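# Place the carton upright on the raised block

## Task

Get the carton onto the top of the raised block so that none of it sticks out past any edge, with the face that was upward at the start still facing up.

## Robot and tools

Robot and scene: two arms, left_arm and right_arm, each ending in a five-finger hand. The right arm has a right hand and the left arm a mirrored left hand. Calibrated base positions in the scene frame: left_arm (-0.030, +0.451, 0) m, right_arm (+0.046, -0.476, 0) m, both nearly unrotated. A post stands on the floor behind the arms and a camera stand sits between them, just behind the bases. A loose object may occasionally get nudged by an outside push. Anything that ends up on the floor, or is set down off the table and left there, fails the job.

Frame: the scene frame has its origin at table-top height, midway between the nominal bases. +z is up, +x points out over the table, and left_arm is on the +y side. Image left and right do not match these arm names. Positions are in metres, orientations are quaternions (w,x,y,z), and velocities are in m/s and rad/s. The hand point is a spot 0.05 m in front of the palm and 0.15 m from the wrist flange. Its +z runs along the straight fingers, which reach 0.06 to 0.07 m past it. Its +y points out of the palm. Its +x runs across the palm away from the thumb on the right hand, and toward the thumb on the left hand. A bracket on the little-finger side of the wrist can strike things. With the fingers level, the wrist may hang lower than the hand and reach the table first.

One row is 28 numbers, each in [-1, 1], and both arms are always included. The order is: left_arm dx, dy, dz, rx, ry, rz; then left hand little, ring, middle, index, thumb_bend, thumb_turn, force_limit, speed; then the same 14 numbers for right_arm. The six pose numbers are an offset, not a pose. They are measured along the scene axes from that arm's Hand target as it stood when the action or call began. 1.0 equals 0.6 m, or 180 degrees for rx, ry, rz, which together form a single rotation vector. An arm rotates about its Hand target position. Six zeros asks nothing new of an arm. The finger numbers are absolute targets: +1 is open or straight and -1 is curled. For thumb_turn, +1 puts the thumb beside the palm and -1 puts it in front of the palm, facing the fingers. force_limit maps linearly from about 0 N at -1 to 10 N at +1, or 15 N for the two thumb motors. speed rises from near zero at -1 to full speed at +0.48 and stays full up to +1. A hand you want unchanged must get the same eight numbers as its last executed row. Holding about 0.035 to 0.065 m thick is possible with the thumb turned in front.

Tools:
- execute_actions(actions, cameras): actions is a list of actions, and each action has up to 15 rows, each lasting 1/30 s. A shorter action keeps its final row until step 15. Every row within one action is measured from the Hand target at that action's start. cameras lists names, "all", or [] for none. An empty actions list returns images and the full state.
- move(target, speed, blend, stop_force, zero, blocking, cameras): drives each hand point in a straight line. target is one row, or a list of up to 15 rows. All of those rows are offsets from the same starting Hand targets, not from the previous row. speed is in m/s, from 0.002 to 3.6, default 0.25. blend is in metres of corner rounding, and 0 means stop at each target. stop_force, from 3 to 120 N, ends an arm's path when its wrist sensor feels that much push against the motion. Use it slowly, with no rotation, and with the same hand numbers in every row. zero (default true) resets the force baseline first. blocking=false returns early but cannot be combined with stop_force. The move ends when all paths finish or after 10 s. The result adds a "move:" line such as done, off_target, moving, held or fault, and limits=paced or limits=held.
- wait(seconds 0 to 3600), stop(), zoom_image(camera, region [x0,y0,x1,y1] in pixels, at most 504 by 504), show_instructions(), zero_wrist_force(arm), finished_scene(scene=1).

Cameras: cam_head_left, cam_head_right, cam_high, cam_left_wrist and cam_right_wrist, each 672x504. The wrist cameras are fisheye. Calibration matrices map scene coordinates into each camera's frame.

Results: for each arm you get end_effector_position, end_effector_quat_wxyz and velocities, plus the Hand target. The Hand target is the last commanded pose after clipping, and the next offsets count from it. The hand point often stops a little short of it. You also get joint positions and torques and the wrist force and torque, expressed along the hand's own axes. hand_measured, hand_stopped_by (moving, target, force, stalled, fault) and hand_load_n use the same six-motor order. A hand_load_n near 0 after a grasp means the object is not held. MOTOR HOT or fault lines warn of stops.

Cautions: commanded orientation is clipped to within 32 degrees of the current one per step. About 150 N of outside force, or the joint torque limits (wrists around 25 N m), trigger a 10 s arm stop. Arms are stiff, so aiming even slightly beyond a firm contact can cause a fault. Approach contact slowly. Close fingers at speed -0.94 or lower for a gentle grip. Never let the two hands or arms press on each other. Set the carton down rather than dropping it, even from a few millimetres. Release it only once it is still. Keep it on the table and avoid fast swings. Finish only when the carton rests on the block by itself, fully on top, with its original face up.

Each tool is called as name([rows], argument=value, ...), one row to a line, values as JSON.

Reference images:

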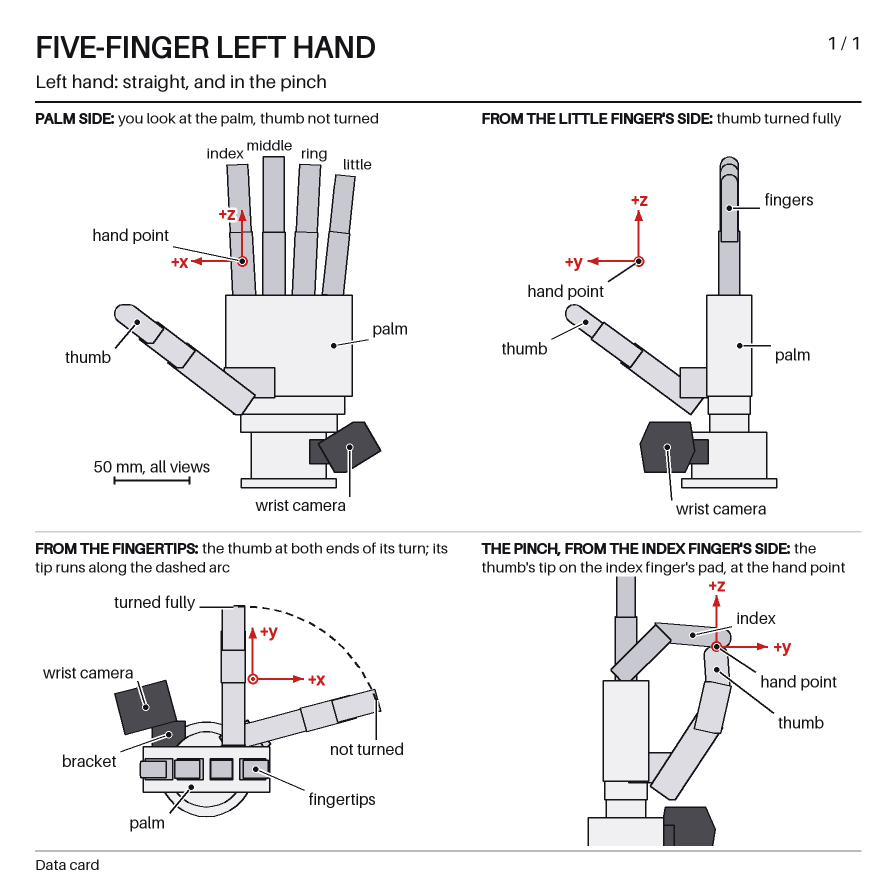

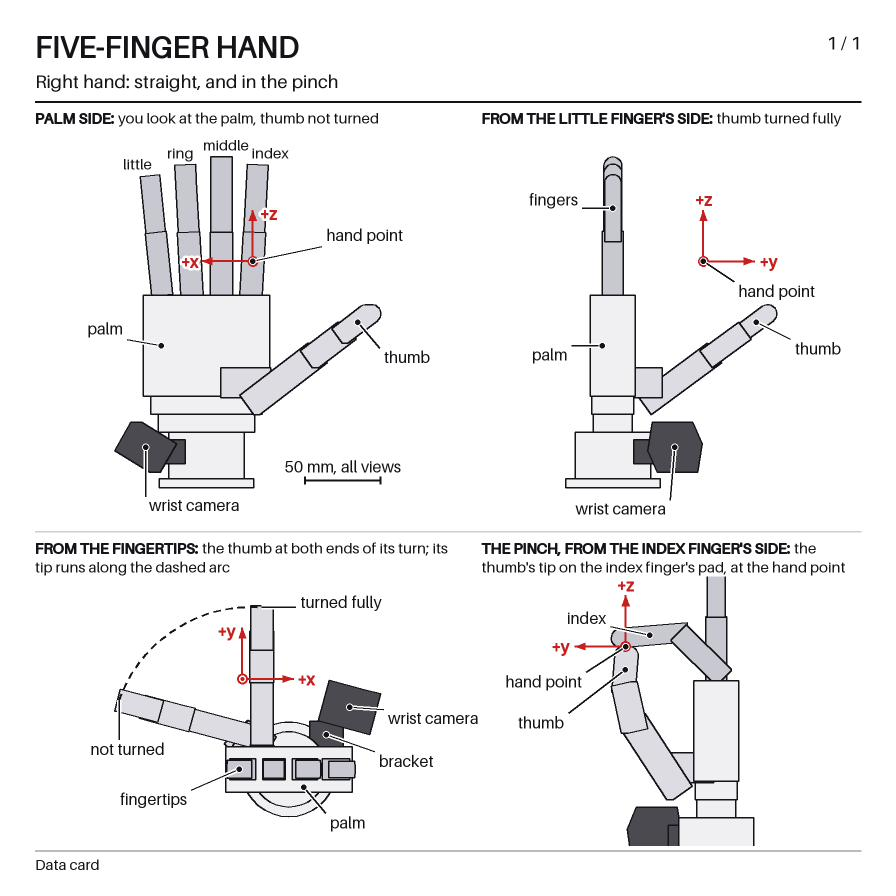

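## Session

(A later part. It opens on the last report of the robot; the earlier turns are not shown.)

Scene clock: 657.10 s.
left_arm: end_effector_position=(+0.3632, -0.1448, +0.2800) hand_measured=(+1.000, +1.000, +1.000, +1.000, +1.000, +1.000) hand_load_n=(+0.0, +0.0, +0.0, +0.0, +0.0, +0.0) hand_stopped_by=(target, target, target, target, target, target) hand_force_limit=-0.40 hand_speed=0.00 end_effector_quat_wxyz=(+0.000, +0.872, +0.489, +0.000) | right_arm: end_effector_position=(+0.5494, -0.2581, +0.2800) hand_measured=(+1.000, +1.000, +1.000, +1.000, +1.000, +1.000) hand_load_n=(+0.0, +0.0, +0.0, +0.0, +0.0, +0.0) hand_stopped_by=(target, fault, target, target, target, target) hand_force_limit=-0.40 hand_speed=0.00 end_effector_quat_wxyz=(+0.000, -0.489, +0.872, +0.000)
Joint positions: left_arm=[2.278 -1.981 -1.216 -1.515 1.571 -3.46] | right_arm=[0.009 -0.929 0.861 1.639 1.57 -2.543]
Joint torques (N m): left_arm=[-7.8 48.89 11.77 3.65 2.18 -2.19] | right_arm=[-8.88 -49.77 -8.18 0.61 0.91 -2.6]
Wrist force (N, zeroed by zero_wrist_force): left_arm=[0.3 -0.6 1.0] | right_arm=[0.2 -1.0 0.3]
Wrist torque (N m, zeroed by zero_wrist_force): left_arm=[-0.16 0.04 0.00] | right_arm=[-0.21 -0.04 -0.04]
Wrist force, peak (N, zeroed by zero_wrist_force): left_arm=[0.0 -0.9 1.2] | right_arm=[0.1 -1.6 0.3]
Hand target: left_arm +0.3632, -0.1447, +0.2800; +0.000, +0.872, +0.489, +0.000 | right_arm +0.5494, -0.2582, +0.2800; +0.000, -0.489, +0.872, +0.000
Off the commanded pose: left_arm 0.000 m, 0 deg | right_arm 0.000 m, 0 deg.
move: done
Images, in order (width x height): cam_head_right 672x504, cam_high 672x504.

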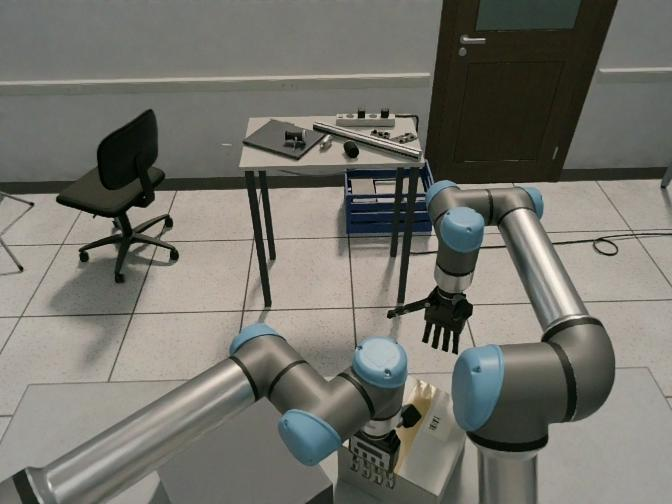

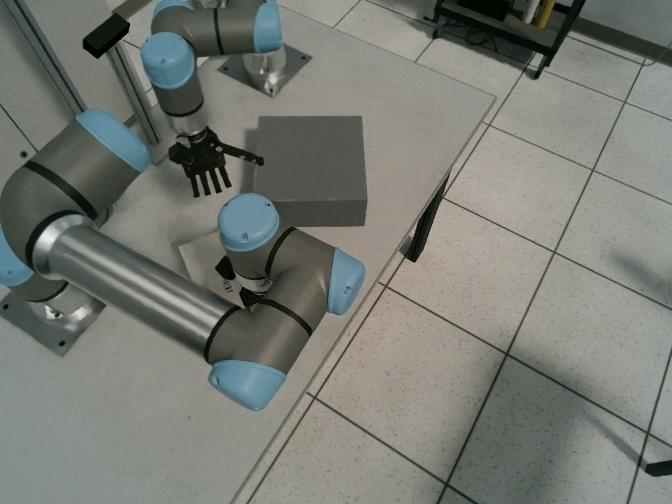

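move(target=[0,0,-0.25,0,0,0,1,1,1,1,1,1,-0.4,0.0,0,0,-0.2417,0,0,0,1,1,1,1,1,1,-0.4,0.0], speed=0.15, cameras=["cam_high","cam_head_right","cam_head_left","cam_left_wrist","cam_right_wrist"])

Scene clock: 665.07 s.
left_arm: end_effector_position=(+0.3632, -0.1447, +0.1301) hand_measured=(+1.000, +1.000, +1.000, +1.000, +1.000, +1.000) hand_load_n=(+0.0, +0.0, +0.0, +0.0, +0.0, +0.0) hand_stopped_by=(target, target, target, target, target, target) hand_force_limit=-0.40 hand_speed=0.00 end_effector_quat_wxyz=(+0.000, +0.872, +0.489, +0.000) | right_arm: end_effector_position=(+0.5493, -0.2582, +0.1350) hand_measured=(+1.000, +1.000, +1.000, +1.000, +1.000, +1.000) hand_load_n=(+0.0, +0.0, +0.0, +0.0, +0.0, +0.0) hand_stopped_by=(target, fault, target, target, target, target) hand_force_limit=-0.40 hand_speed=0.00 end_effector_quat_wxyz=(+0.000, -0.489, +0.872, +0.000)
Joint positions: left_arm=[2.278 -2.064 -1.487 -1.161 1.571 -3.461] | right_arm=[0.009 -0.887 1.164 1.294 1.571 -2.544]
Joint torques (N m): left_arm=[7.67 42.45 22.61 3.97 1.87 2.4] | right_arm=[-0.45 -48.08 -20.65 0.54 -1.46 -1.17]
Wrist force (N, zeroed by zero_wrist_force): left_arm=[0.5 -0.6 1.0] | right_arm=[0.1 -1.0 0.4]
Wrist torque (N m, zeroed by zero_wrist_force): left_arm=[-0.17 -0.01 0.04] | right_arm=[-0.23 -0.01 -0.02]
Wrist force, peak (N, zeroed by zero_wrist_force): left_arm=[0.5 -0.6 2.5] | right_arm=[0.1 -0.9 1.8]
Hand target: left_arm +0.3632, -0.1447, +0.1300; +0.000, +0.872, +0.489, +0.000 | right_arm +0.5494, -0.2582, +0.1350; +0.000, -0.489, +0.872, +0.000
Off the commanded pose: left_arm 0.000 m, 0 deg | right_arm 0.000 m, 0 deg.
move: done
cam_left_wrist: T_world_to_cam=[[-0.72333, 0.69042, -0.01015, 0.36011], [0.57459, 0.60999, 0.54567, -0.2033], [0.38293, 0.38887, -0.83794, 0.1387]] pos_world=[0.32418, -0.17855, 0.23081]
cam_right_wrist: T_world_to_cam=[[-0.96115, 0.2721, -0.04648, 0.60994], [0.22086, 0.85902, 0.46185, 0.04752], [0.16559, 0.43364, -0.88574, 0.26126]] pos_world=[0.53248, -0.32008, 0.23781]

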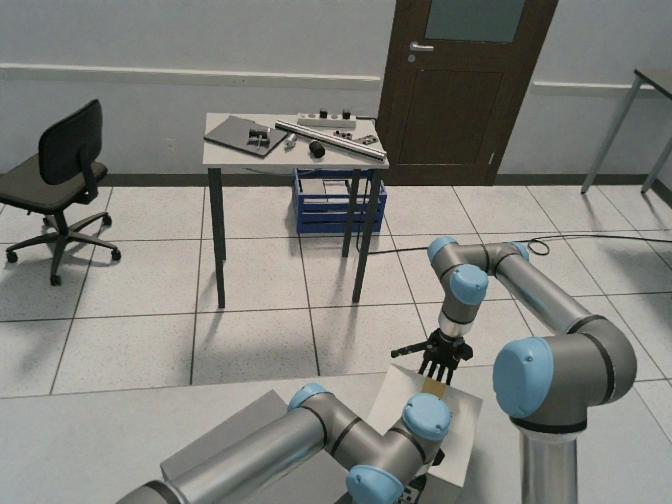

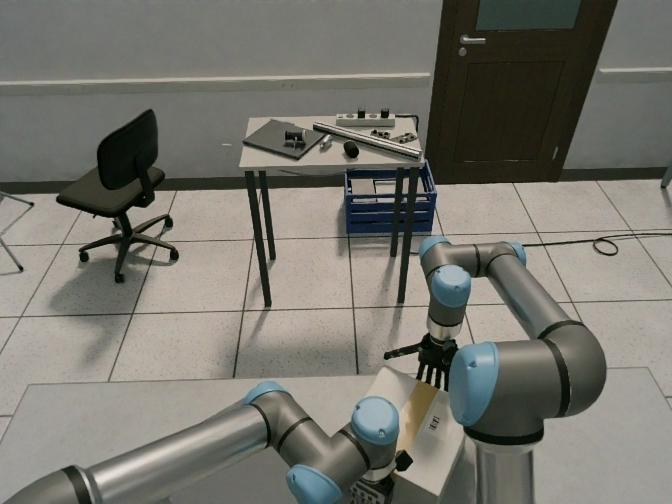

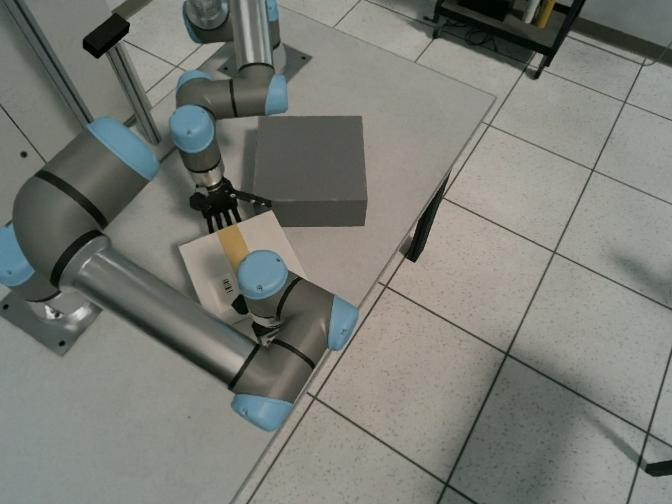

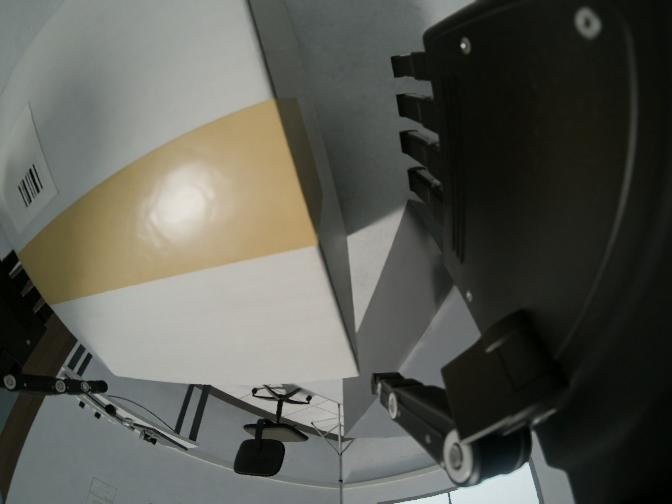

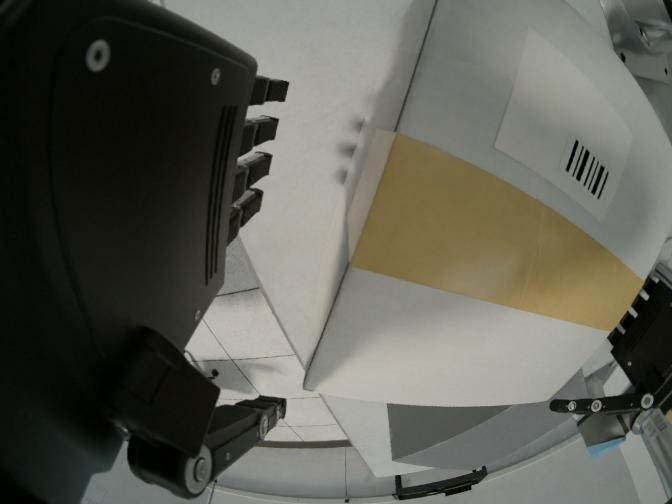

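move(target=[0.0569,-0.0347,0,0,0,0,1,1,1,1,1,1,-0.4,0.0,-0.0569,0.0347,0,0,0,0,1,1,1,1,1,1,-0.4,0.0], speed=0.06, cameras=["cam_left_wrist","cam_right_wrist"])

zero_wrist_force(arm="left_arm")

zero_wrist_force(arm="right_arm")

move(target=[0.0284,-0.0174,0,0,0,0,1,1,1,1,1,1,-0.4,0.0,-0.0284,0.0174,0,0,0,0,1,1,1,1,1,1,-0.4,0.0], speed=0.006, stop_force=8, cameras=["cam_left_wrist","cam_right_wrist"])

Scene clock: 672.03 s.
left_arm: end_effector_position=(+0.3974, -0.1655, +0.1300) hand_measured=(+1.000, +1.000, +1.000, +1.000, +1.000, +1.000) hand_load_n=(+0.0, +0.0, +0.0, +0.0, +0.0, -0.5) hand_stopped_by=(target, target, target, target, target, target) hand_force_limit=-0.40 hand_speed=0.00 end_effector_quat_wxyz=(+0.000, +0.872, +0.489, +0.000) | right_arm: end_effector_position=(+0.5152, -0.2373, +0.1350) hand_measured=(+1.000, +1.000, +1.000, +1.000, +1.000, +1.000) hand_load_n=(+0.0, +0.0, +0.0, +0.0, +0.0, +0.0) hand_stopped_by=(target, fault, target, target, target, target) hand_force_limit=-0.40 hand_speed=0.00 end_effector_quat_wxyz=(+0.000, -0.489, +0.872, +0.000)
Joint positions: left_arm=[2.296 -2.143 -1.362 -1.207 1.571 -3.442] | right_arm=[0.053 -0.952 1.273 1.25 1.571 -2.5]
Joint torques (N m): left_arm=[-11.4 46.54 18.05 4.55 1.07 -2.32] | right_arm=[-7.95 -31.84 -26.87 4 0.39 -2.8]
Wrist force (N, zeroed by zero_wrist_force): left_arm=[0.4 -0.3 0.9] | right_arm=[0.3 -1.3 0.4]
Wrist torque (N m, zeroed by zero_wrist_force): left_arm=[-0.15 -0.01 0.01] | right_arm=[-0.28 -0.05 0.01]
Wrist force, peak (N, zeroed by zero_wrist_force): left_arm=[0.2 -1.4 1.2] | right_arm=[0.1 -2.1 0.5]
Hand target: left_arm +0.3974, -0.1656, +0.1300; +0.000, +0.872, +0.489, +0.000 | right_arm +0.5152, -0.2374, +0.1350; +0.000, -0.489, +0.872, +0.000
Off the commanded pose: left_arm 0.000 m, 0 deg | right_arm 0.000 m, 0 deg.
move: done
cam_left_wrist: T_world_to_cam=[[-0.72341, 0.69034, -0.01022, 0.39924], [0.57449, 0.61009, 0.54567, -0.21021], [0.38293, 0.38887, -0.83794, 0.13369]] pos_world=[0.35838, -0.19935, 0.23081]
cam_right_wrist: T_world_to_cam=[[-0.96112, 0.27215, -0.04677, 0.57145], [0.22076, 0.85902, 0.46191, 0.03715], [0.16589, 0.43362, -0.8857, 0.2577]] pos_world=[0.49828, -0.29918, 0.23781]

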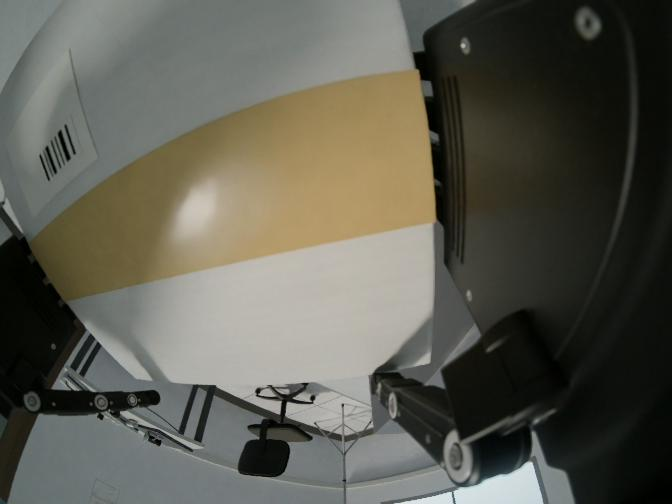

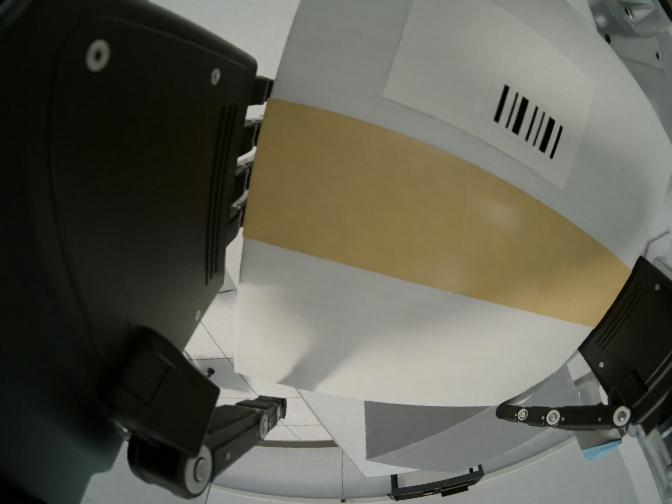

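Wrist force sensor zeroed.

Wrist force sensor zeroed.

Scene clock: 674.50 s.
left_arm: end_effector_position=(+0.4044, -0.1699, +0.1300) hand_measured=(+1.000, +1.000, +1.000, +1.000, +1.000, +1.000) hand_load_n=(+0.0, +0.0, +0.0, +0.0, +0.0, +0.0) hand_stopped_by=(target, target, target, target, target, target) hand_force_limit=-0.40 hand_speed=0.00 end_effector_quat_wxyz=(+0.000, +0.872, +0.489, +0.000) | right_arm: end_effector_position=(+0.5080, -0.2330, +0.1350) hand_measured=(+1.000, +1.000, +1.000, +1.000, +1.000, +1.000) hand_load_n=(+0.0, +0.0, +0.5, +0.0, +0.0, +0.0) hand_stopped_by=(target, fault, target, target, target, target) hand_force_limit=-0.40 hand_speed=0.00 end_effector_quat_wxyz=(+0.000, -0.489, +0.872, +0.000)
Joint positions: left_arm=[2.299 -2.16 -1.334 -1.218 1.571 -3.439] | right_arm=[0.063 -0.964 1.294 1.241 1.571 -2.49]
Joint torques (N m): left_arm=[-7.82 53.17 11.78 5.38 0.01 -2.46] | right_arm=[-5.79 -28.09 -28.28 4.7 -1.52 -2.84]
Wrist force (N, zeroed by zero_wrist_force): left_arm=[-1.5 -5.5 -0.6] | right_arm=[-0.3 -8.1 -1.0]
Wrist torque (N m, zeroed by zero_wrist_force): left_arm=[-0.09 0.07 0.05] | right_arm=[-0.08 0.05 -0.12]
Wrist force, peak (N, zeroed by zero_wrist_force): left_arm=[2.4 -15.8 -3.9] | right_arm=[0.5 -15.0 -0.7]
Hand target: left_arm +0.4044, -0.1699, +0.1300; +0.000, +0.872, +0.489, +0.000 (not the last commanded pose) | right_arm +0.5080, -0.2330, +0.1350; +0.000, -0.489, +0.872, +0.000 (not the last commanded pose)
Off the commanded pose: left_arm 0.012 m, 0 deg | right_arm 0.012 m, 0 deg.
move: contact (left_arm, right_arm)
cam_left_wrist: T_world_to_cam=[[-0.72336, 0.69039, -0.01034, 0.40736], [0.57449, 0.61009, 0.54567, -0.21154], [0.38304, 0.38877, -0.83794, 0.13267]] pos_world=[0.36538, -0.20375, 0.23081]
cam_right_wrist: T_world_to_cam=[[-0.9611, 0.27219, -0.04686, 0.56347], [0.22076, 0.85901, 0.46192, 0.03507], [0.16598, 0.43361, -0.88568, 0.25687]] pos_world=[0.49118, -0.29488, 0.23771]

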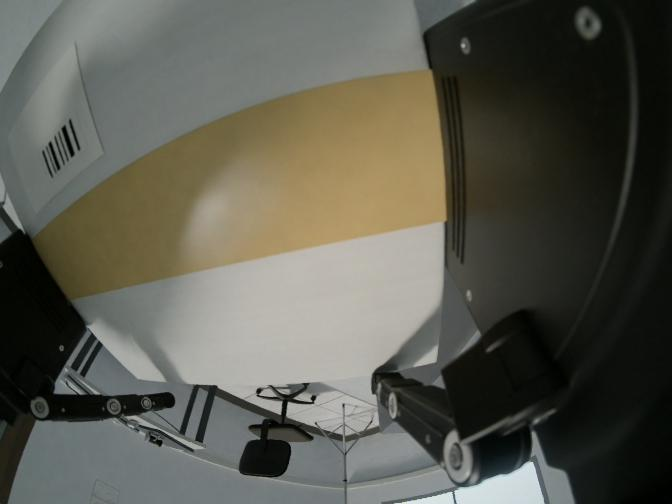

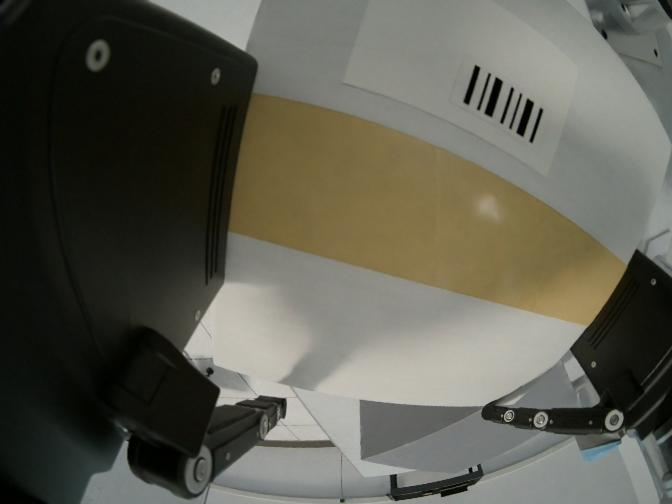

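move(target=[-0.0043,0.0026,0,-0.00434,-0.00711,0,1,1,1,1,1,1,-0.4,0.0,0.0043,-0.0026,0,0.00434,0.00711,0,1,1,1,1,1,1,-0.4,0.0], speed=0.03)

move(target=[0.0142,-0.0087,0,0,0,0,1,1,1,1,1,1,-0.4,0.0,-0.0142,0.0087,0,0,0,0,1,1,1,1,1,1,-0.4,0.0], speed=0.004, stop_force=8)

Scene clock: 688.77 s.
left_arm: end_effector_position=(+0.4018, -0.1683, +0.1301) hand_measured=(+1.000, +1.000, +1.000, +1.000, +1.000, +1.000) hand_load_n=(+0.0, +0.0, +0.0, +0.0, +0.0, +0.0) hand_stopped_by=(target, target, target, target, target, target) hand_force_limit=-0.40 hand_speed=0.00 end_effector_quat_wxyz=(+0.012, +0.872, +0.489, +0.007) | right_arm: end_effector_position=(+0.5107, -0.2346, +0.1350) hand_measured=(+1.000, +1.000, +1.000, +1.000, +1.000, +1.000) hand_load_n=(+0.0, +0.0, +0.0, +0.0, +0.0, +0.0) hand_stopped_by=(target, fault, target, target, target, target) hand_force_limit=-0.40 hand_speed=0.00 end_effector_quat_wxyz=(-0.006, -0.489, +0.872, +0.012)
Joint positions: left_arm=[2.295 -2.144 -1.371 -1.172 1.579 -3.443] | right_arm=[0.052 -0.947 1.275 1.263 1.555 -2.502]
Joint torques (N m): left_arm=[0.23 38.58 33.31 -0.01 -0.97 -0.51] | right_arm=[10.56 -49.48 -5.87 0.75 1.37 2.46]
Wrist force (N, zeroed by zero_wrist_force): left_arm=[0.3 0.9 0.0] | right_arm=[-0.2 1.1 -0.1]
Wrist torque (N m, zeroed by zero_wrist_force): left_arm=[0.19 -0.06 0.18] | right_arm=[0.23 0.03 0.06]
Wrist force, peak (N, zeroed by zero_wrist_force): left_arm=[-1.5 -5.6 -0.7] | right_arm=[-0.4 -8.3 -0.9]
Hand target: left_arm +0.4018, -0.1683, +0.1300; +0.012, +0.872, +0.489, +0.007 | right_arm +0.5106, -0.2345, +0.1350; -0.006, -0.489, +0.872, +0.011
Off the commanded pose: left_arm 0.000 m, 0 deg | right_arm 0.000 m, 0 deg.
move: done

Scene clock: 690.50 s.
left_arm: end_effector_position=(+0.4049, -0.1702, +0.1300) hand_measured=(+1.000, +1.000, +1.000, +1.000, +1.000, +1.000) hand_load_n=(+0.0, +0.0, +0.0, +0.0, +0.0, +0.0) hand_stopped_by=(target, target, target, target, target, target) hand_force_limit=-0.40 hand_speed=0.00 end_effector_quat_wxyz=(+0.012, +0.872, +0.489, +0.007) | right_arm: end_effector_position=(+0.5085, -0.2332, +0.1350) hand_measured=(+1.000, +1.000, +1.000, +1.000, +1.000, +1.000) hand_load_n=(+0.0, +0.0, +0.0, +0.0, +0.0, +0.0) hand_stopped_by=(target, fault, target, target, target, target) hand_force_limit=-0.40 hand_speed=0.00 end_effector_quat_wxyz=(-0.006, -0.489, +0.872, +0.011)
Joint positions: left_arm=[2.297 -2.151 -1.359 -1.176 1.579 -3.441] | right_arm=[0.055 -0.951 1.282 1.261 1.555 -2.498]
Joint torques (N m): left_arm=[2.68 53.84 12.32 5.35 -1.47 -0.75] | right_arm=[-7.17 -28.86 -29.54 4.66 -0.94 -2.83]
Wrist force (N, zeroed by zero_wrist_force): left_arm=[-0.5 -4.9 -0.6] | right_arm=[-1.0 -4.4 -0.4]
Wrist torque (N m, zeroed by zero_wrist_force): left_arm=[-0.10 -0.01 0.06] | right_arm=[0.20 0.06 -0.16]
Wrist force, peak (N, zeroed by zero_wrist_force): left_arm=[1.4 -12.1 -2.5] | right_arm=[-0.4 -8.0 -0.9]
Hand target: left_arm +0.4049, -0.1702, +0.1300; +0.012, +0.872, +0.489, +0.007 (not the last commanded pose) | right_arm +0.5085, -0.2332, +0.1350; -0.006, -0.489, +0.872, +0.011 (not the last commanded pose)
Off the commanded pose: left_arm 0.006 m, 0 deg | right_arm 0.007 m, 0 deg.
move: contact (left_arm, right_arm)

move(target=[0.00036,-0.00022,0,0,0,0,1,1,1,1,1,1,-0.4,0.0,-0.00036,0.00022,0,0,0,0,1,1,1,1,1,1,-0.4,0.0], speed=0.004)

move(target=[0.00036,-0.00022,0,0,0,0,1,1,1,1,1,1,-0.4,0.0,-0.00036,0.00022,0,0,0,0,1,1,1,1,1,1,-0.4,0.0], speed=0.004)

Scene clock: 698.83 s.
left_arm: end_effector_position=(+0.4050, -0.1703, +0.1300) hand_measured=(+1.000, +1.000, +1.000, +1.000, +1.000, +1.000) hand_load_n=(+0.0, +0.0, +0.0, +0.0, +0.0, +0.0) hand_stopped_by=(target, target, target, target, target, target) hand_force_limit=-0.40 hand_speed=0.00 end_effector_quat_wxyz=(+0.012, +0.872, +0.489, +0.007) | right_arm: end_effector_position=(+0.5083, -0.2331, +0.1350) hand_measured=(+1.000, +1.000, +1.000, +1.000, +1.000, +1.000) hand_load_n=(+0.0, +0.0, +0.0, +0.5, +0.0, +0.0) hand_stopped_by=(target, fault, target, target, target, target) hand_force_limit=-0.40 hand_speed=0.00 end_effector_quat_wxyz=(-0.006, -0.489, +0.872, +0.011)
Joint positions: left_arm=[2.297 -2.152 -1.358 -1.177 1.579 -3.442] | right_arm=[0.055 -0.951 1.282 1.26 1.555 -2.498]
Joint torques (N m): left_arm=[11.38 39.54 36.42 4.54 2.82 1.96] | right_arm=[13.77 -47.98 -2.35 2.88 -2.41 2.55]
Wrist force (N, zeroed by zero_wrist_force): left_arm=[3.1 -15.4 0.0] | right_arm=[-0.9 -11.1 -1.1]
Wrist torque (N m, zeroed by zero_wrist_force): left_arm=[-0.81 -0.21 0.54] | right_arm=[-0.03 0.03 -0.31]
Wrist force, peak (N, zeroed by zero_wrist_force): left_arm=[3.1 -15.4 0.0] | right_arm=[-0.9 -11.1 -1.1]
Hand target: left_arm +0.4051, -0.1703, +0.1300; +0.012, +0.872, +0.489, +0.007 | right_arm +0.5083, -0.2331, +0.1350; -0.006, -0.489, +0.872, +0.011
Off the commanded pose: left_arm 0.000 m, 0 deg | right_arm 0.000 m, 0 deg.
move: done

Scene clock: 699.33 s.
left_arm: end_effector_position=(+0.4053, -0.1705, +0.1300) hand_measured=(+1.000, +1.000, +1.000, +1.000, +1.000, +1.000) hand_load_n=(+0.0, +0.0, +0.0, +0.0, +0.0, +0.0) hand_stopped_by=(target, target, target, target, target, target) hand_force_limit=-0.40 hand_speed=0.00 end_effector_quat_wxyz=(+0.012, +0.872, +0.489, +0.007) | right_arm: end_effector_position=(+0.5081, -0.2329, +0.1350) hand_measured=(+1.000, +1.000, +1.000, +1.000, +1.000, +1.000) hand_load_n=(+0.0, +0.0, +0.5, +0.0, -0.5, +0.0) hand_stopped_by=(target, fault, target, target, target, target) hand_force_limit=-0.40 hand_speed=0.00 end_effector_quat_wxyz=(-0.006, -0.489, +0.872, +0.011)
Joint positions: left_arm=[2.297 -2.152 -1.357 -1.177 1.579 -3.441] | right_arm=[0.055 -0.952 1.283 1.26 1.555 -2.498]
Joint torques (N m): left_arm=[16.66 43.79 30.11 7.27 2.77 2.84] | right_arm=[17.88 -41.56 -2.94 7.39 -2.59 1.48]
Wrist force (N, zeroed by zero_wrist_force): left_arm=[2.4 -26.6 -3.1] | right_arm=[-1.2 -21.9 -1.9]
Wrist torque (N m, zeroed by zero_wrist_force): left_arm=[-1.21 -0.26 0.83] | right_arm=[-0.17 0.06 -0.64]
Wrist force, peak (N, zeroed by zero_wrist_force): left_arm=[2.4 -26.7 -3.3] | right_arm=[-1.3 -21.9 -2.1]
Hand target: left_arm +0.4053, -0.1704, +0.1300; +0.012, +0.872, +0.489, +0.007 | right_arm +0.5080, -0.2329, +0.1350; -0.006, -0.489, +0.872, +0.011
Off the commanded pose: left_arm 0.000 m, 0 deg | right_arm 0.000 m, 0 deg.
move: done

execute_actions(actions=[], cameras=["cam_high","cam_left_wrist","cam_right_wrist","cam_head_right"])

zoom_image(camera="cam_high", region=[130, 140, 370, 320])

Scene clock: 722.40 s.
left_arm: end_effector_position=(+0.4053, -0.1704, +0.1300) hand_measured=(+1.000, +1.000, +1.000, +1.000, +1.000, +1.000) hand_load_n=(+0.0, +0.0, +0.0, +0.0, +0.0, -0.5) hand_stopped_by=(target, target, target, target, target, target) hand_force_limit=-0.40 hand_speed=0.00 end_effector_quat_wxyz=(+0.012, +0.872, +0.489, +0.007) | right_arm: end_effector_position=(+0.5080, -0.2329, +0.1350) hand_measured=(+1.000, +1.000, +1.000, +1.000, +1.000, +1.000) hand_load_n=(+0.0, +0.0, +0.0, +0.5, +0.0, +0.0) hand_stopped_by=(target, fault, target, target, target, target) hand_force_limit=-0.40 hand_speed=0.00 end_effector_quat_wxyz=(-0.006, -0.489, +0.872, +0.011)
Joint positions: left_arm=[2.297 -2.152 -1.358 -1.177 1.579 -3.441] | right_arm=[0.055 -0.952 1.283 1.26 1.555 -2.498]
Joint velocities: within noise
Joint torques (N m): left_arm=[16.93 48.04 16.02 9.14 2.87 2.32] | right_arm=[17.81 -28.42 -20.36 7.85 -4.1 -2.72]
Wrist force (N, zeroed by zero_wrist_force): left_arm=[1.3 -25.8 -4.5] | right_arm=[-1.3 -21.9 -2.1]
Wrist torque (N m, zeroed by zero_wrist_force): left_arm=[-1.07 -0.20 0.74] | right_arm=[-0.09 0.10 -0.65]
Wrist force, peak (N, zeroed by zero_wrist_force): left_arm=[1.8 -27.1 -3.5] | right_arm=[-1.0 -22.4 -1.9]
Hand target: left_arm +0.4053, -0.1704, +0.1300; +0.012, +0.872, +0.489, +0.007 | right_arm +0.5080, -0.2329, +0.1350; -0.006, -0.489, +0.872, +0.011
Off the commanded pose: left_arm 0.000 m, 0 deg | right_arm 0.000 m, 0 deg.
camera_calibration:
cam_left_wrist: T_world_to_cam=[[-0.72285, 0.69007, -0.03583, 0.41145], [0.56227, 0.61753, 0.55001, -0.20606], [0.40168, 0.37743, -0.83439, 0.12255]] pos_world=[0.36405, -0.20294, 0.23034]
cam_right_wrist: T_world_to_cam=[[-0.96186, 0.27268, -0.02177, 0.56055], [0.23113, 0.85269, 0.46852, 0.02736], [0.14631, 0.44562, -0.88319, 0.26937]] pos_world=[0.49344, -0.29621, 0.23728]
Images, in order (width x height): cam_head_right 672x504, cam_high 672x504, cam_left_wrist 672x504, cam_right_wrist 672x504.

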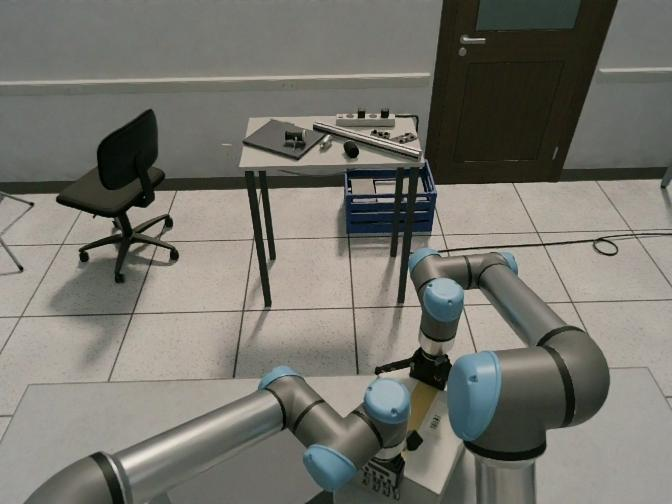

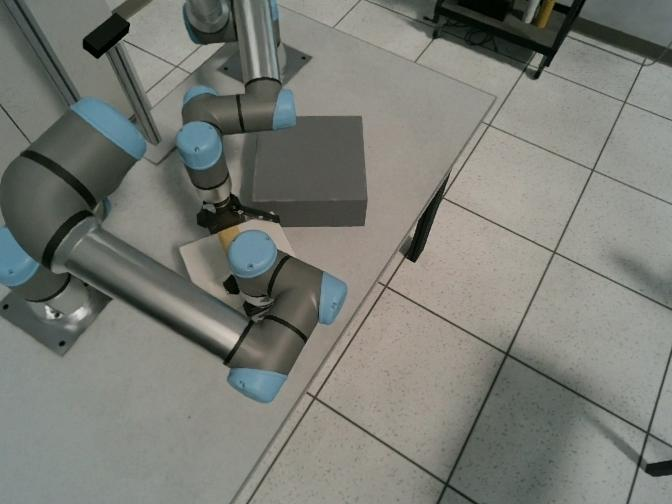

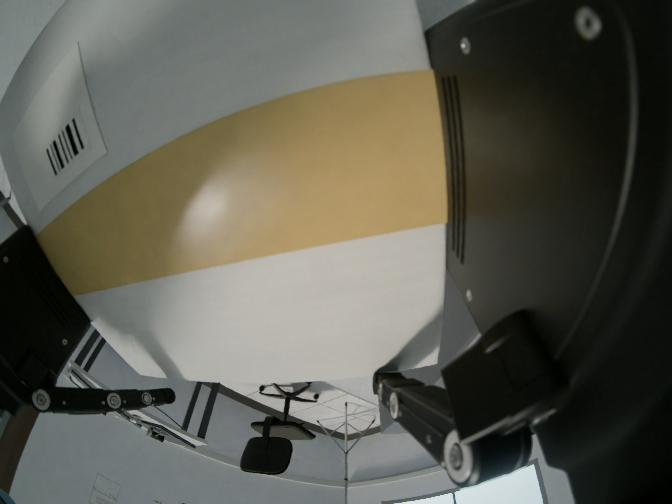

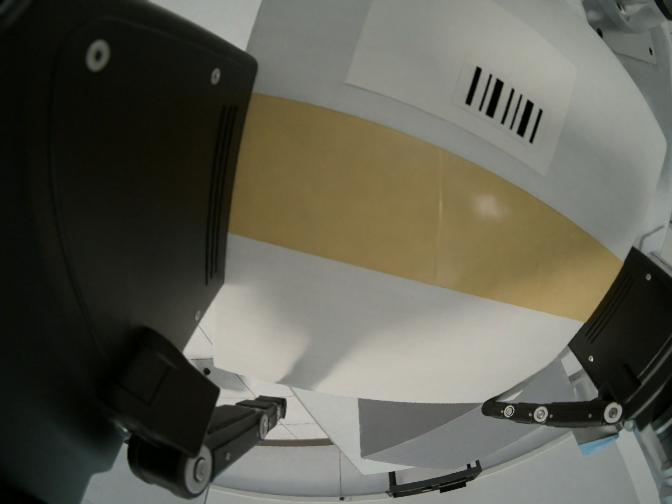

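Scaled by 2.100 from the camera's image (finer frame: 960x720).

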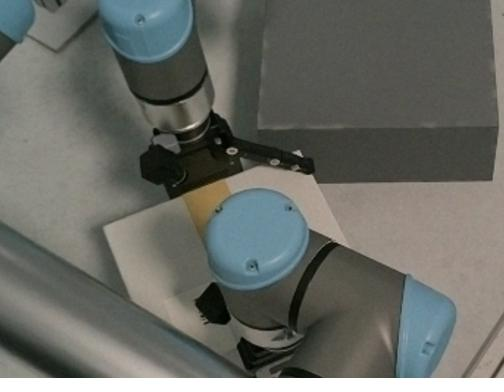

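move(target=[0,0,0.00083,0,0,0,1,1,1,1,1,1,-0.4,0.0,0,0,0.00083,0,0,0,1,1,1,1,1,1,-0.4,0.0], speed=0.01)

move(target=[0,0,0.00083,0,0,0,1,1,1,1,1,1,-0.4,0.0,0,0,0.00083,0,0,0,1,1,1,1,1,1,-0.4,0.0], speed=0.01)

move(target=[0,0,0.00083,0,0,0,1,1,1,1,1,1,-0.4,0.0,0,0,0.00083,0,0,0,1,1,1,1,1,1,-0.4,0.0], speed=0.01)

Scene clock: 742.67 s.
left_arm: end_effector_position=(+0.4053, -0.1704, +0.1305) hand_measured=(+1.000, +1.000, +1.000, +1.000, +1.000, +1.000) hand_load_n=(+0.0, +0.0, +0.0, +0.0, +0.0, +0.0) hand_stopped_by=(target, target, target, target, target, target) hand_force_limit=-0.40 hand_speed=0.00 end_effector_quat_wxyz=(+0.012, +0.872, +0.489, +0.007) | right_arm: end_effector_position=(+0.5080, -0.2329, +0.1354) hand_measured=(+1.000, +1.000, +1.000, +1.000, +1.000, +1.000) hand_load_n=(+0.0, +0.5, +0.0, +0.0, +0.0, +0.0) hand_stopped_by=(target, fault, target, target, target, target) hand_force_limit=-0.40 hand_speed=0.00 end_effector_quat_wxyz=(-0.006, -0.489, +0.872, +0.011)
Joint positions: left_arm=[2.297 -2.152 -1.357 -1.178 1.579 -3.441] | right_arm=[0.055 -0.952 1.282 1.261 1.555 -2.498]
Joint torques (N m): left_arm=[17 59.76 41.95 5.25 2.67 2.16] | right_arm=[17.86 -54.97 -27.61 7.01 -3.99 -2.75]
Wrist force (N, zeroed by zero_wrist_force): left_arm=[-0.8 -22.3 4.9] | right_arm=[-0.4 -23.6 13.5]
Wrist torque (N m, zeroed by zero_wrist_force): left_arm=[-1.33 0.22 0.57] | right_arm=[-0.92 -0.39 -0.62]
Wrist force, peak (N, zeroed by zero_wrist_force): left_arm=[1.2 -26.0 -4.5] | right_arm=[-0.4 -23.7 13.6]
Hand target: left_arm +0.4053, -0.1704, +0.1305; +0.012, +0.872, +0.489, +0.007 | right_arm +0.5080, -0.2329, +0.1355; -0.006, -0.489, +0.872, +0.011
Off the commanded pose: left_arm 0.000 m, 0 deg | right_arm 0.000 m, 0 deg.
move: done

Scene clock: 743.17 s.
left_arm: end_effector_position=(+0.4053, -0.1704, +0.1311) hand_measured=(+1.000, +1.000, +1.000, +1.000, +1.000, +1.000) hand_load_n=(+0.0, +0.0, +0.0, +0.0, +0.0, +0.0) hand_stopped_by=(target, target, target, target, target, target) hand_force_limit=-0.40 hand_speed=0.00 end_effector_quat_wxyz=(+0.012, +0.872, +0.489, +0.007) | right_arm: end_effector_position=(+0.5081, -0.2329, +0.1360) hand_measured=(+1.000, +1.000, +1.000, +1.000, +1.000, +1.000) hand_load_n=(+0.0, +0.0, +0.5, +0.5, +0.0, +0.0) hand_stopped_by=(target, fault, target, target, target, target) hand_force_limit=-0.40 hand_speed=0.00 end_effector_quat_wxyz=(-0.006, -0.489, +0.872, +0.011)
Joint positions: left_arm=[2.297 -2.151 -1.356 -1.179 1.579 -3.441] | right_arm=[0.055 -0.952 1.281 1.262 1.555 -2.498]
Joint torques (N m): left_arm=[14.81 49.45 32.03 7.72 2.39 1.83] | right_arm=[17.25 -47.64 -18.36 7.1 -3.95 -2.78]
Wrist force (N, zeroed by zero_wrist_force): left_arm=[0.0 -21.0 4.3] | right_arm=[-0.6 -22.6 12.3]
Wrist torque (N m, zeroed by zero_wrist_force): left_arm=[-1.20 0.14 0.55] | right_arm=[-0.82 -0.30 -0.64]
Wrist force, peak (N, zeroed by zero_wrist_force): left_arm=[-0.5 -22.2 4.9] | right_arm=[-0.3 -23.6 13.6]
Hand target: left_arm +0.4053, -0.1704, +0.1310; +0.012, +0.872, +0.489, +0.007 | right_arm +0.5080, -0.2329, +0.1360; -0.006, -0.489, +0.872, +0.011
Off the commanded pose: left_arm 0.000 m, 0 deg | right_arm 0.000 m, 0 deg.
move: done

Scene clock: 743.67 s.
left_arm: end_effector_position=(+0.4053, -0.1704, +0.1315) hand_measured=(+1.000, +1.000, +1.000, +1.000, +1.000, +1.000) hand_load_n=(+0.0, +0.0, +0.0, +0.0, -0.5, +0.0) hand_stopped_by=(target, target, target, target, target, target) hand_force_limit=-0.40 hand_speed=0.00 end_effector_quat_wxyz=(+0.012, +0.872, +0.489, +0.007) | right_arm: end_effector_position=(+0.5080, -0.2329, +0.1365) hand_measured=(+1.000, +1.000, +1.000, +1.000, +1.000, +1.000) hand_load_n=(+0.0, +0.0, +0.5, +0.0, +0.0, +0.0) hand_stopped_by=(target, fault, target, target, target, target) hand_force_limit=-0.40 hand_speed=0.00 end_effector_quat_wxyz=(-0.006, -0.489, +0.872, +0.011)
Joint positions: left_arm=[2.297 -2.151 -1.356 -1.18 1.579 -3.441] | right_arm=[0.055 -0.953 1.281 1.264 1.555 -2.498]
Joint torques (N m): left_arm=[15.47 55.69 40.4 6.42 2.58 2.07] | right_arm=[17.68 -52.18 -25.24 6.95 -3.93 -2.7]
Wrist force (N, zeroed by zero_wrist_force): left_arm=[0.1 -21.3 4.4] | right_arm=[-0.7 -22.8 12.5]
Wrist torque (N m, zeroed by zero_wrist_force): left_arm=[-1.23 0.11 0.58] | right_arm=[-0.84 -0.32 -0.64]
Wrist force, peak (N, zeroed by zero_wrist_force): left_arm=[-0.1 -21.7 4.4] | right_arm=[-0.3 -22.8 13.3]
Hand target: left_arm +0.4053, -0.1704, +0.1315; +0.012, +0.872, +0.489, +0.007 | right_arm +0.5080, -0.2329, +0.1365; -0.006, -0.489, +0.872, +0.011
Off the commanded pose: left_arm 0.000 m, 0 deg | right_arm 0.000 m, 0 deg.
move: done

move(target=[0,0,0.0033,0,0,0,1,1,1,1,1,1,-0.4,0.0,0,0,0.0033,0,0,0,1,1,1,1,1,1,-0.4,0.0], speed=0.01, cameras=["cam_high","cam_head_right"])

zoom_image(camera="cam_high", region=[150, 180, 350, 330])

zoom_image(camera="cam_head_right", region=[300, 344, 500, 504])

Scene clock: 751.50 s.
left_arm: end_effector_position=(+0.4054, -0.1705, +0.1338) hand_measured=(+1.000, +1.000, +1.000, +1.000, +1.000, +1.000) hand_load_n=(+0.0, +0.0, +0.0, +0.0, +0.0, +0.0) hand_stopped_by=(target, target, target, target, target, target) hand_force_limit=-0.40 hand_speed=0.00 end_effector_quat_wxyz=(+0.012, +0.872, +0.489, +0.007) | right_arm: end_effector_position=(+0.5080, -0.2329, +0.1386) hand_measured=(+1.000, +1.000, +1.000, +1.000, +1.000, +1.000) hand_load_n=(+0.0, +0.0, +0.0, +0.0, +0.0, +0.0) hand_stopped_by=(target, fault, target, target, target, target) hand_force_limit=-0.40 hand_speed=0.00 end_effector_quat_wxyz=(-0.006, -0.489, +0.872, +0.012)
Joint positions: left_arm=[2.297 -2.149 -1.353 -1.185 1.579 -3.441] | right_arm=[0.055 -0.954 1.278 1.268 1.555 -2.498]
Joint torques (N m): left_arm=[7.88 41.88 14.92 4.25 2.57 1.72] | right_arm=[8.38 -41.55 -18.73 0.9 -0.78 -2.65]
Wrist force (N, zeroed by zero_wrist_force): left_arm=[-0.3 1.1 -2.0] | right_arm=[0.7 -0.8 1.5]
Wrist torque (N m, zeroed by zero_wrist_force): left_arm=[0.29 -0.06 -0.06] | right_arm=[0.21 -0.09 -0.01]
Wrist force, peak (N, zeroed by zero_wrist_force): left_arm=[-0.2 -22.6 5.2] | right_arm=[-0.3 -24.2 13.2]
Hand target: left_arm +0.4053, -0.1704, +0.1335; +0.012, +0.872, +0.489, +0.007 | right_arm +0.5080, -0.2329, +0.1384; -0.006, -0.489, +0.872, +0.011
Off the commanded pose: left_arm 0.000 m, 0 deg | right_arm 0.000 m, 0 deg.
move: done
Images, in order (width x height): cam_head_right 672x504, cam_high 672x504.

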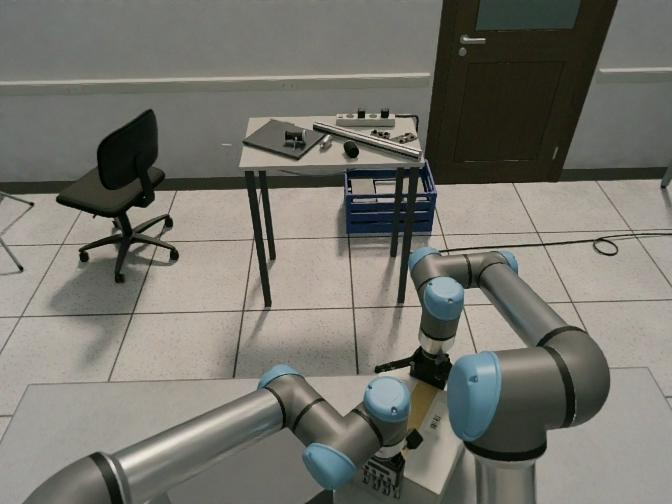

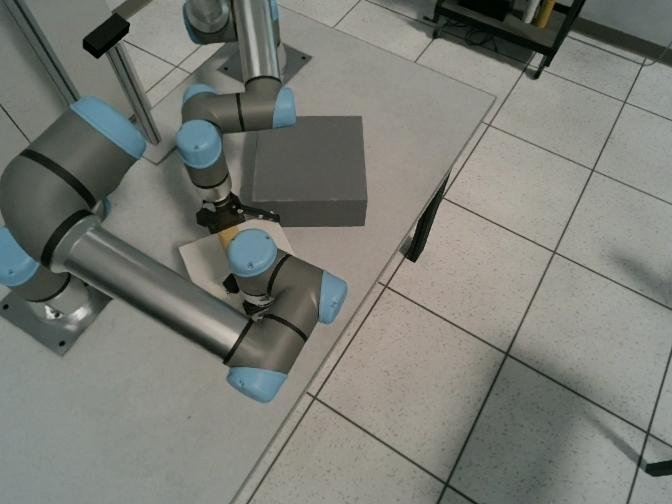

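Scaled by 2.520 from the camera's image (finer frame: 960x720).

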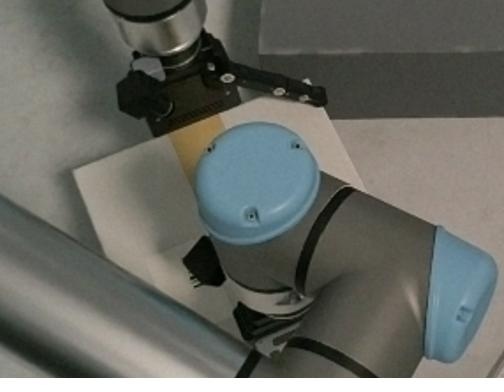

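Scaled by 2.520 from the camera's image (finer frame: 960x720).

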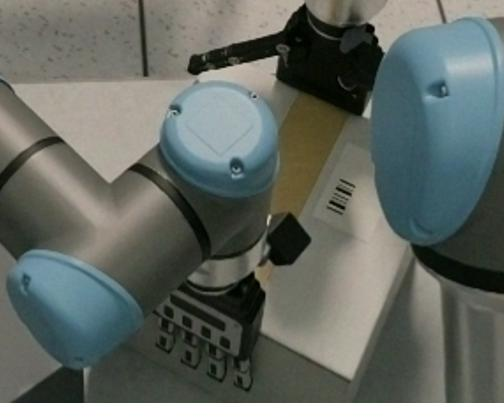

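move(target=[0,0,0.005,0,0,0,1,1,1,1,1,1,-0.4,0.0,0,0,0.005,0,0,0,1,1,1,1,1,1,-0.4,0.0], speed=0.03)

move(target=[0.0142,-0.0087,0,0,0,0,1,1,1,1,1,1,-0.4,0.0,-0.0142,0.0087,0,0,0,0,1,1,1,1,1,1,-0.4,0.0], speed=0.004, stop_force=8, cameras=["cam_left_wrist","cam_right_wrist"])

Scene clock: 761.57 s.
left_arm: end_effector_position=(+0.4053, -0.1705, +0.1366) hand_measured=(+1.000, +1.000, +1.000, +1.000, +1.000, +1.000) hand_load_n=(+0.0, +0.0, +0.0, +0.0, +0.0, +0.5) hand_stopped_by=(target, target, target, target, target, target) hand_force_limit=-0.40 hand_speed=0.00 end_effector_quat_wxyz=(+0.012, +0.872, +0.489, +0.007) | right_arm: end_effector_position=(+0.5081, -0.2329, +0.1415) hand_measured=(+1.000, +1.000, +1.000, +1.000, +1.000, +1.000) hand_load_n=(+0.0, +0.0, +0.0, +0.0, +0.0, +0.0) hand_stopped_by=(target, fault, target, target, target, target) hand_force_limit=-0.40 hand_speed=0.00 end_effector_quat_wxyz=(-0.006, -0.489, +0.872, +0.011)
Joint positions: left_arm=[2.297 -2.147 -1.349 -1.191 1.579 -3.441] | right_arm=[0.055 -0.957 1.274 1.274 1.555 -2.498]
Joint torques (N m): left_arm=[-1.08 43.42 11.68 4.81 2.25 1] | right_arm=[-7.21 -34.09 -8.44 0.59 0.7 -2.65]
Wrist force (N, zeroed by zero_wrist_force): left_arm=[0.1 0.6 -0.6] | right_arm=[0.3 1.1 0.2]
Wrist torque (N m, zeroed by zero_wrist_force): left_arm=[0.15 -0.05 -0.02] | right_arm=[0.28 -0.03 0.00]
Wrist force, peak (N, zeroed by zero_wrist_force): left_arm=[-0.7 3.2 -8.1] | right_arm=[0.1 -2.5 2.1]
Hand target: left_arm +0.4053, -0.1704, +0.1365; +0.012, +0.872, +0.489, +0.007 | right_arm +0.5080, -0.2329, +0.1414; -0.006, -0.489, +0.872, +0.011
Off the commanded pose: left_arm 0.000 m, 0 deg | right_arm 0.000 m, 0 deg.
move: done

Scene clock: 763.83 s.
left_arm: end_effector_position=(+0.4102, -0.1734, +0.1365) hand_measured=(+1.000, +1.000, +1.000, +1.000, +1.000, +1.000) hand_load_n=(+0.0, +0.0, +0.0, +0.0, +0.0, +0.0) hand_stopped_by=(target, target, target, target, target, target) hand_force_limit=-0.40 hand_speed=0.00 end_effector_quat_wxyz=(+0.012, +0.872, +0.489, +0.007) | right_arm: end_effector_position=(+0.5077, -0.2328, +0.1414) hand_measured=(+1.000, +1.000, +1.000, +1.000, +1.000, +1.000) hand_load_n=(+0.0, +0.0, +0.0, +0.0, +0.0, +0.0) hand_stopped_by=(target, fault, target, target, target, target) hand_force_limit=-0.40 hand_speed=0.00 end_effector_quat_wxyz=(-0.006, -0.489, +0.872, +0.011)
Joint positions: left_arm=[2.299 -2.159 -1.33 -1.199 1.579 -3.439] | right_arm=[0.056 -0.957 1.275 1.274 1.555 -2.498]
Joint torques (N m): left_arm=[0.73 53.47 9.84 5.53 -1.53 -0.27] | right_arm=[-7.77 -28.34 -28.47 2.6 -0.08 -2.67]
Wrist force (N, zeroed by zero_wrist_force): left_arm=[-0.8 -5.7 -4.7] | right_arm=[-0.8 -2.2 -1.4]
Wrist torque (N m, zeroed by zero_wrist_force): left_arm=[0.34 -0.06 0.02] | right_arm=[0.34 0.04 -0.11]
Wrist force, peak (N, zeroed by zero_wrist_force): left_arm=[1.1 -11.7 -5.8] | right_arm=[-0.4 -8.3 -1.7]
Hand target: left_arm +0.4101, -0.1734, +0.1365; +0.012, +0.872, +0.489, +0.007 (not the last commanded pose) | right_arm +0.5077, -0.2328, +0.1414; -0.006, -0.489, +0.872, +0.011 (not the last commanded pose)
Off the commanded pose: left_arm 0.004 m, 0 deg | right_arm 0.010 m, 0 deg.
move: contact (left_arm, right_arm)
cam_left_wrist: T_world_to_cam=[[-0.7228, 0.69014, -0.0357, 0.41719], [0.56234, 0.61741, 0.55007, -0.21055], [0.40166, 0.37752, -0.83435, 0.1272]] pos_world=[0.36885, -0.20594, 0.23684]
cam_right_wrist: T_world_to_cam=[[-0.9619, 0.27255, -0.02173, 0.56035], [0.23103, 0.85272, 0.46849, 0.02441], [0.14622, 0.44562, -0.8832, 0.27507]] pos_world=[0.49314, -0.29612, 0.24368]

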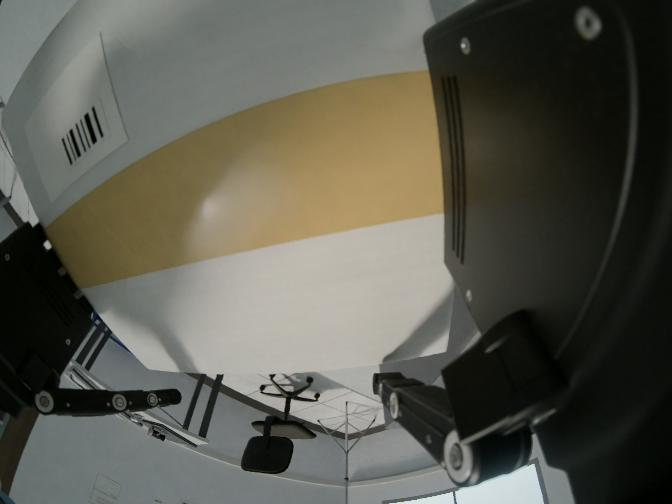

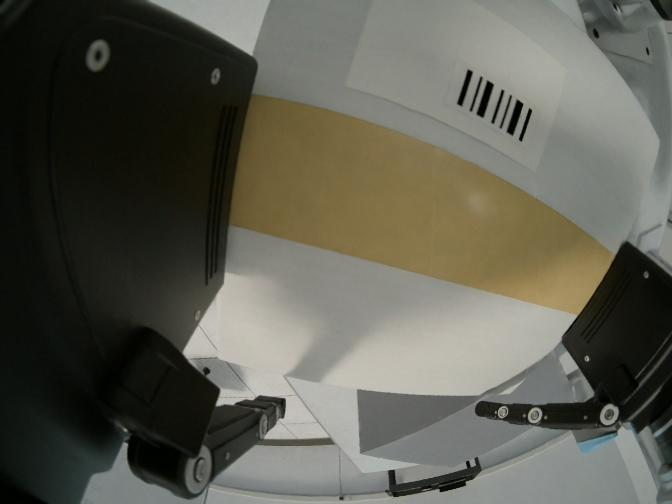

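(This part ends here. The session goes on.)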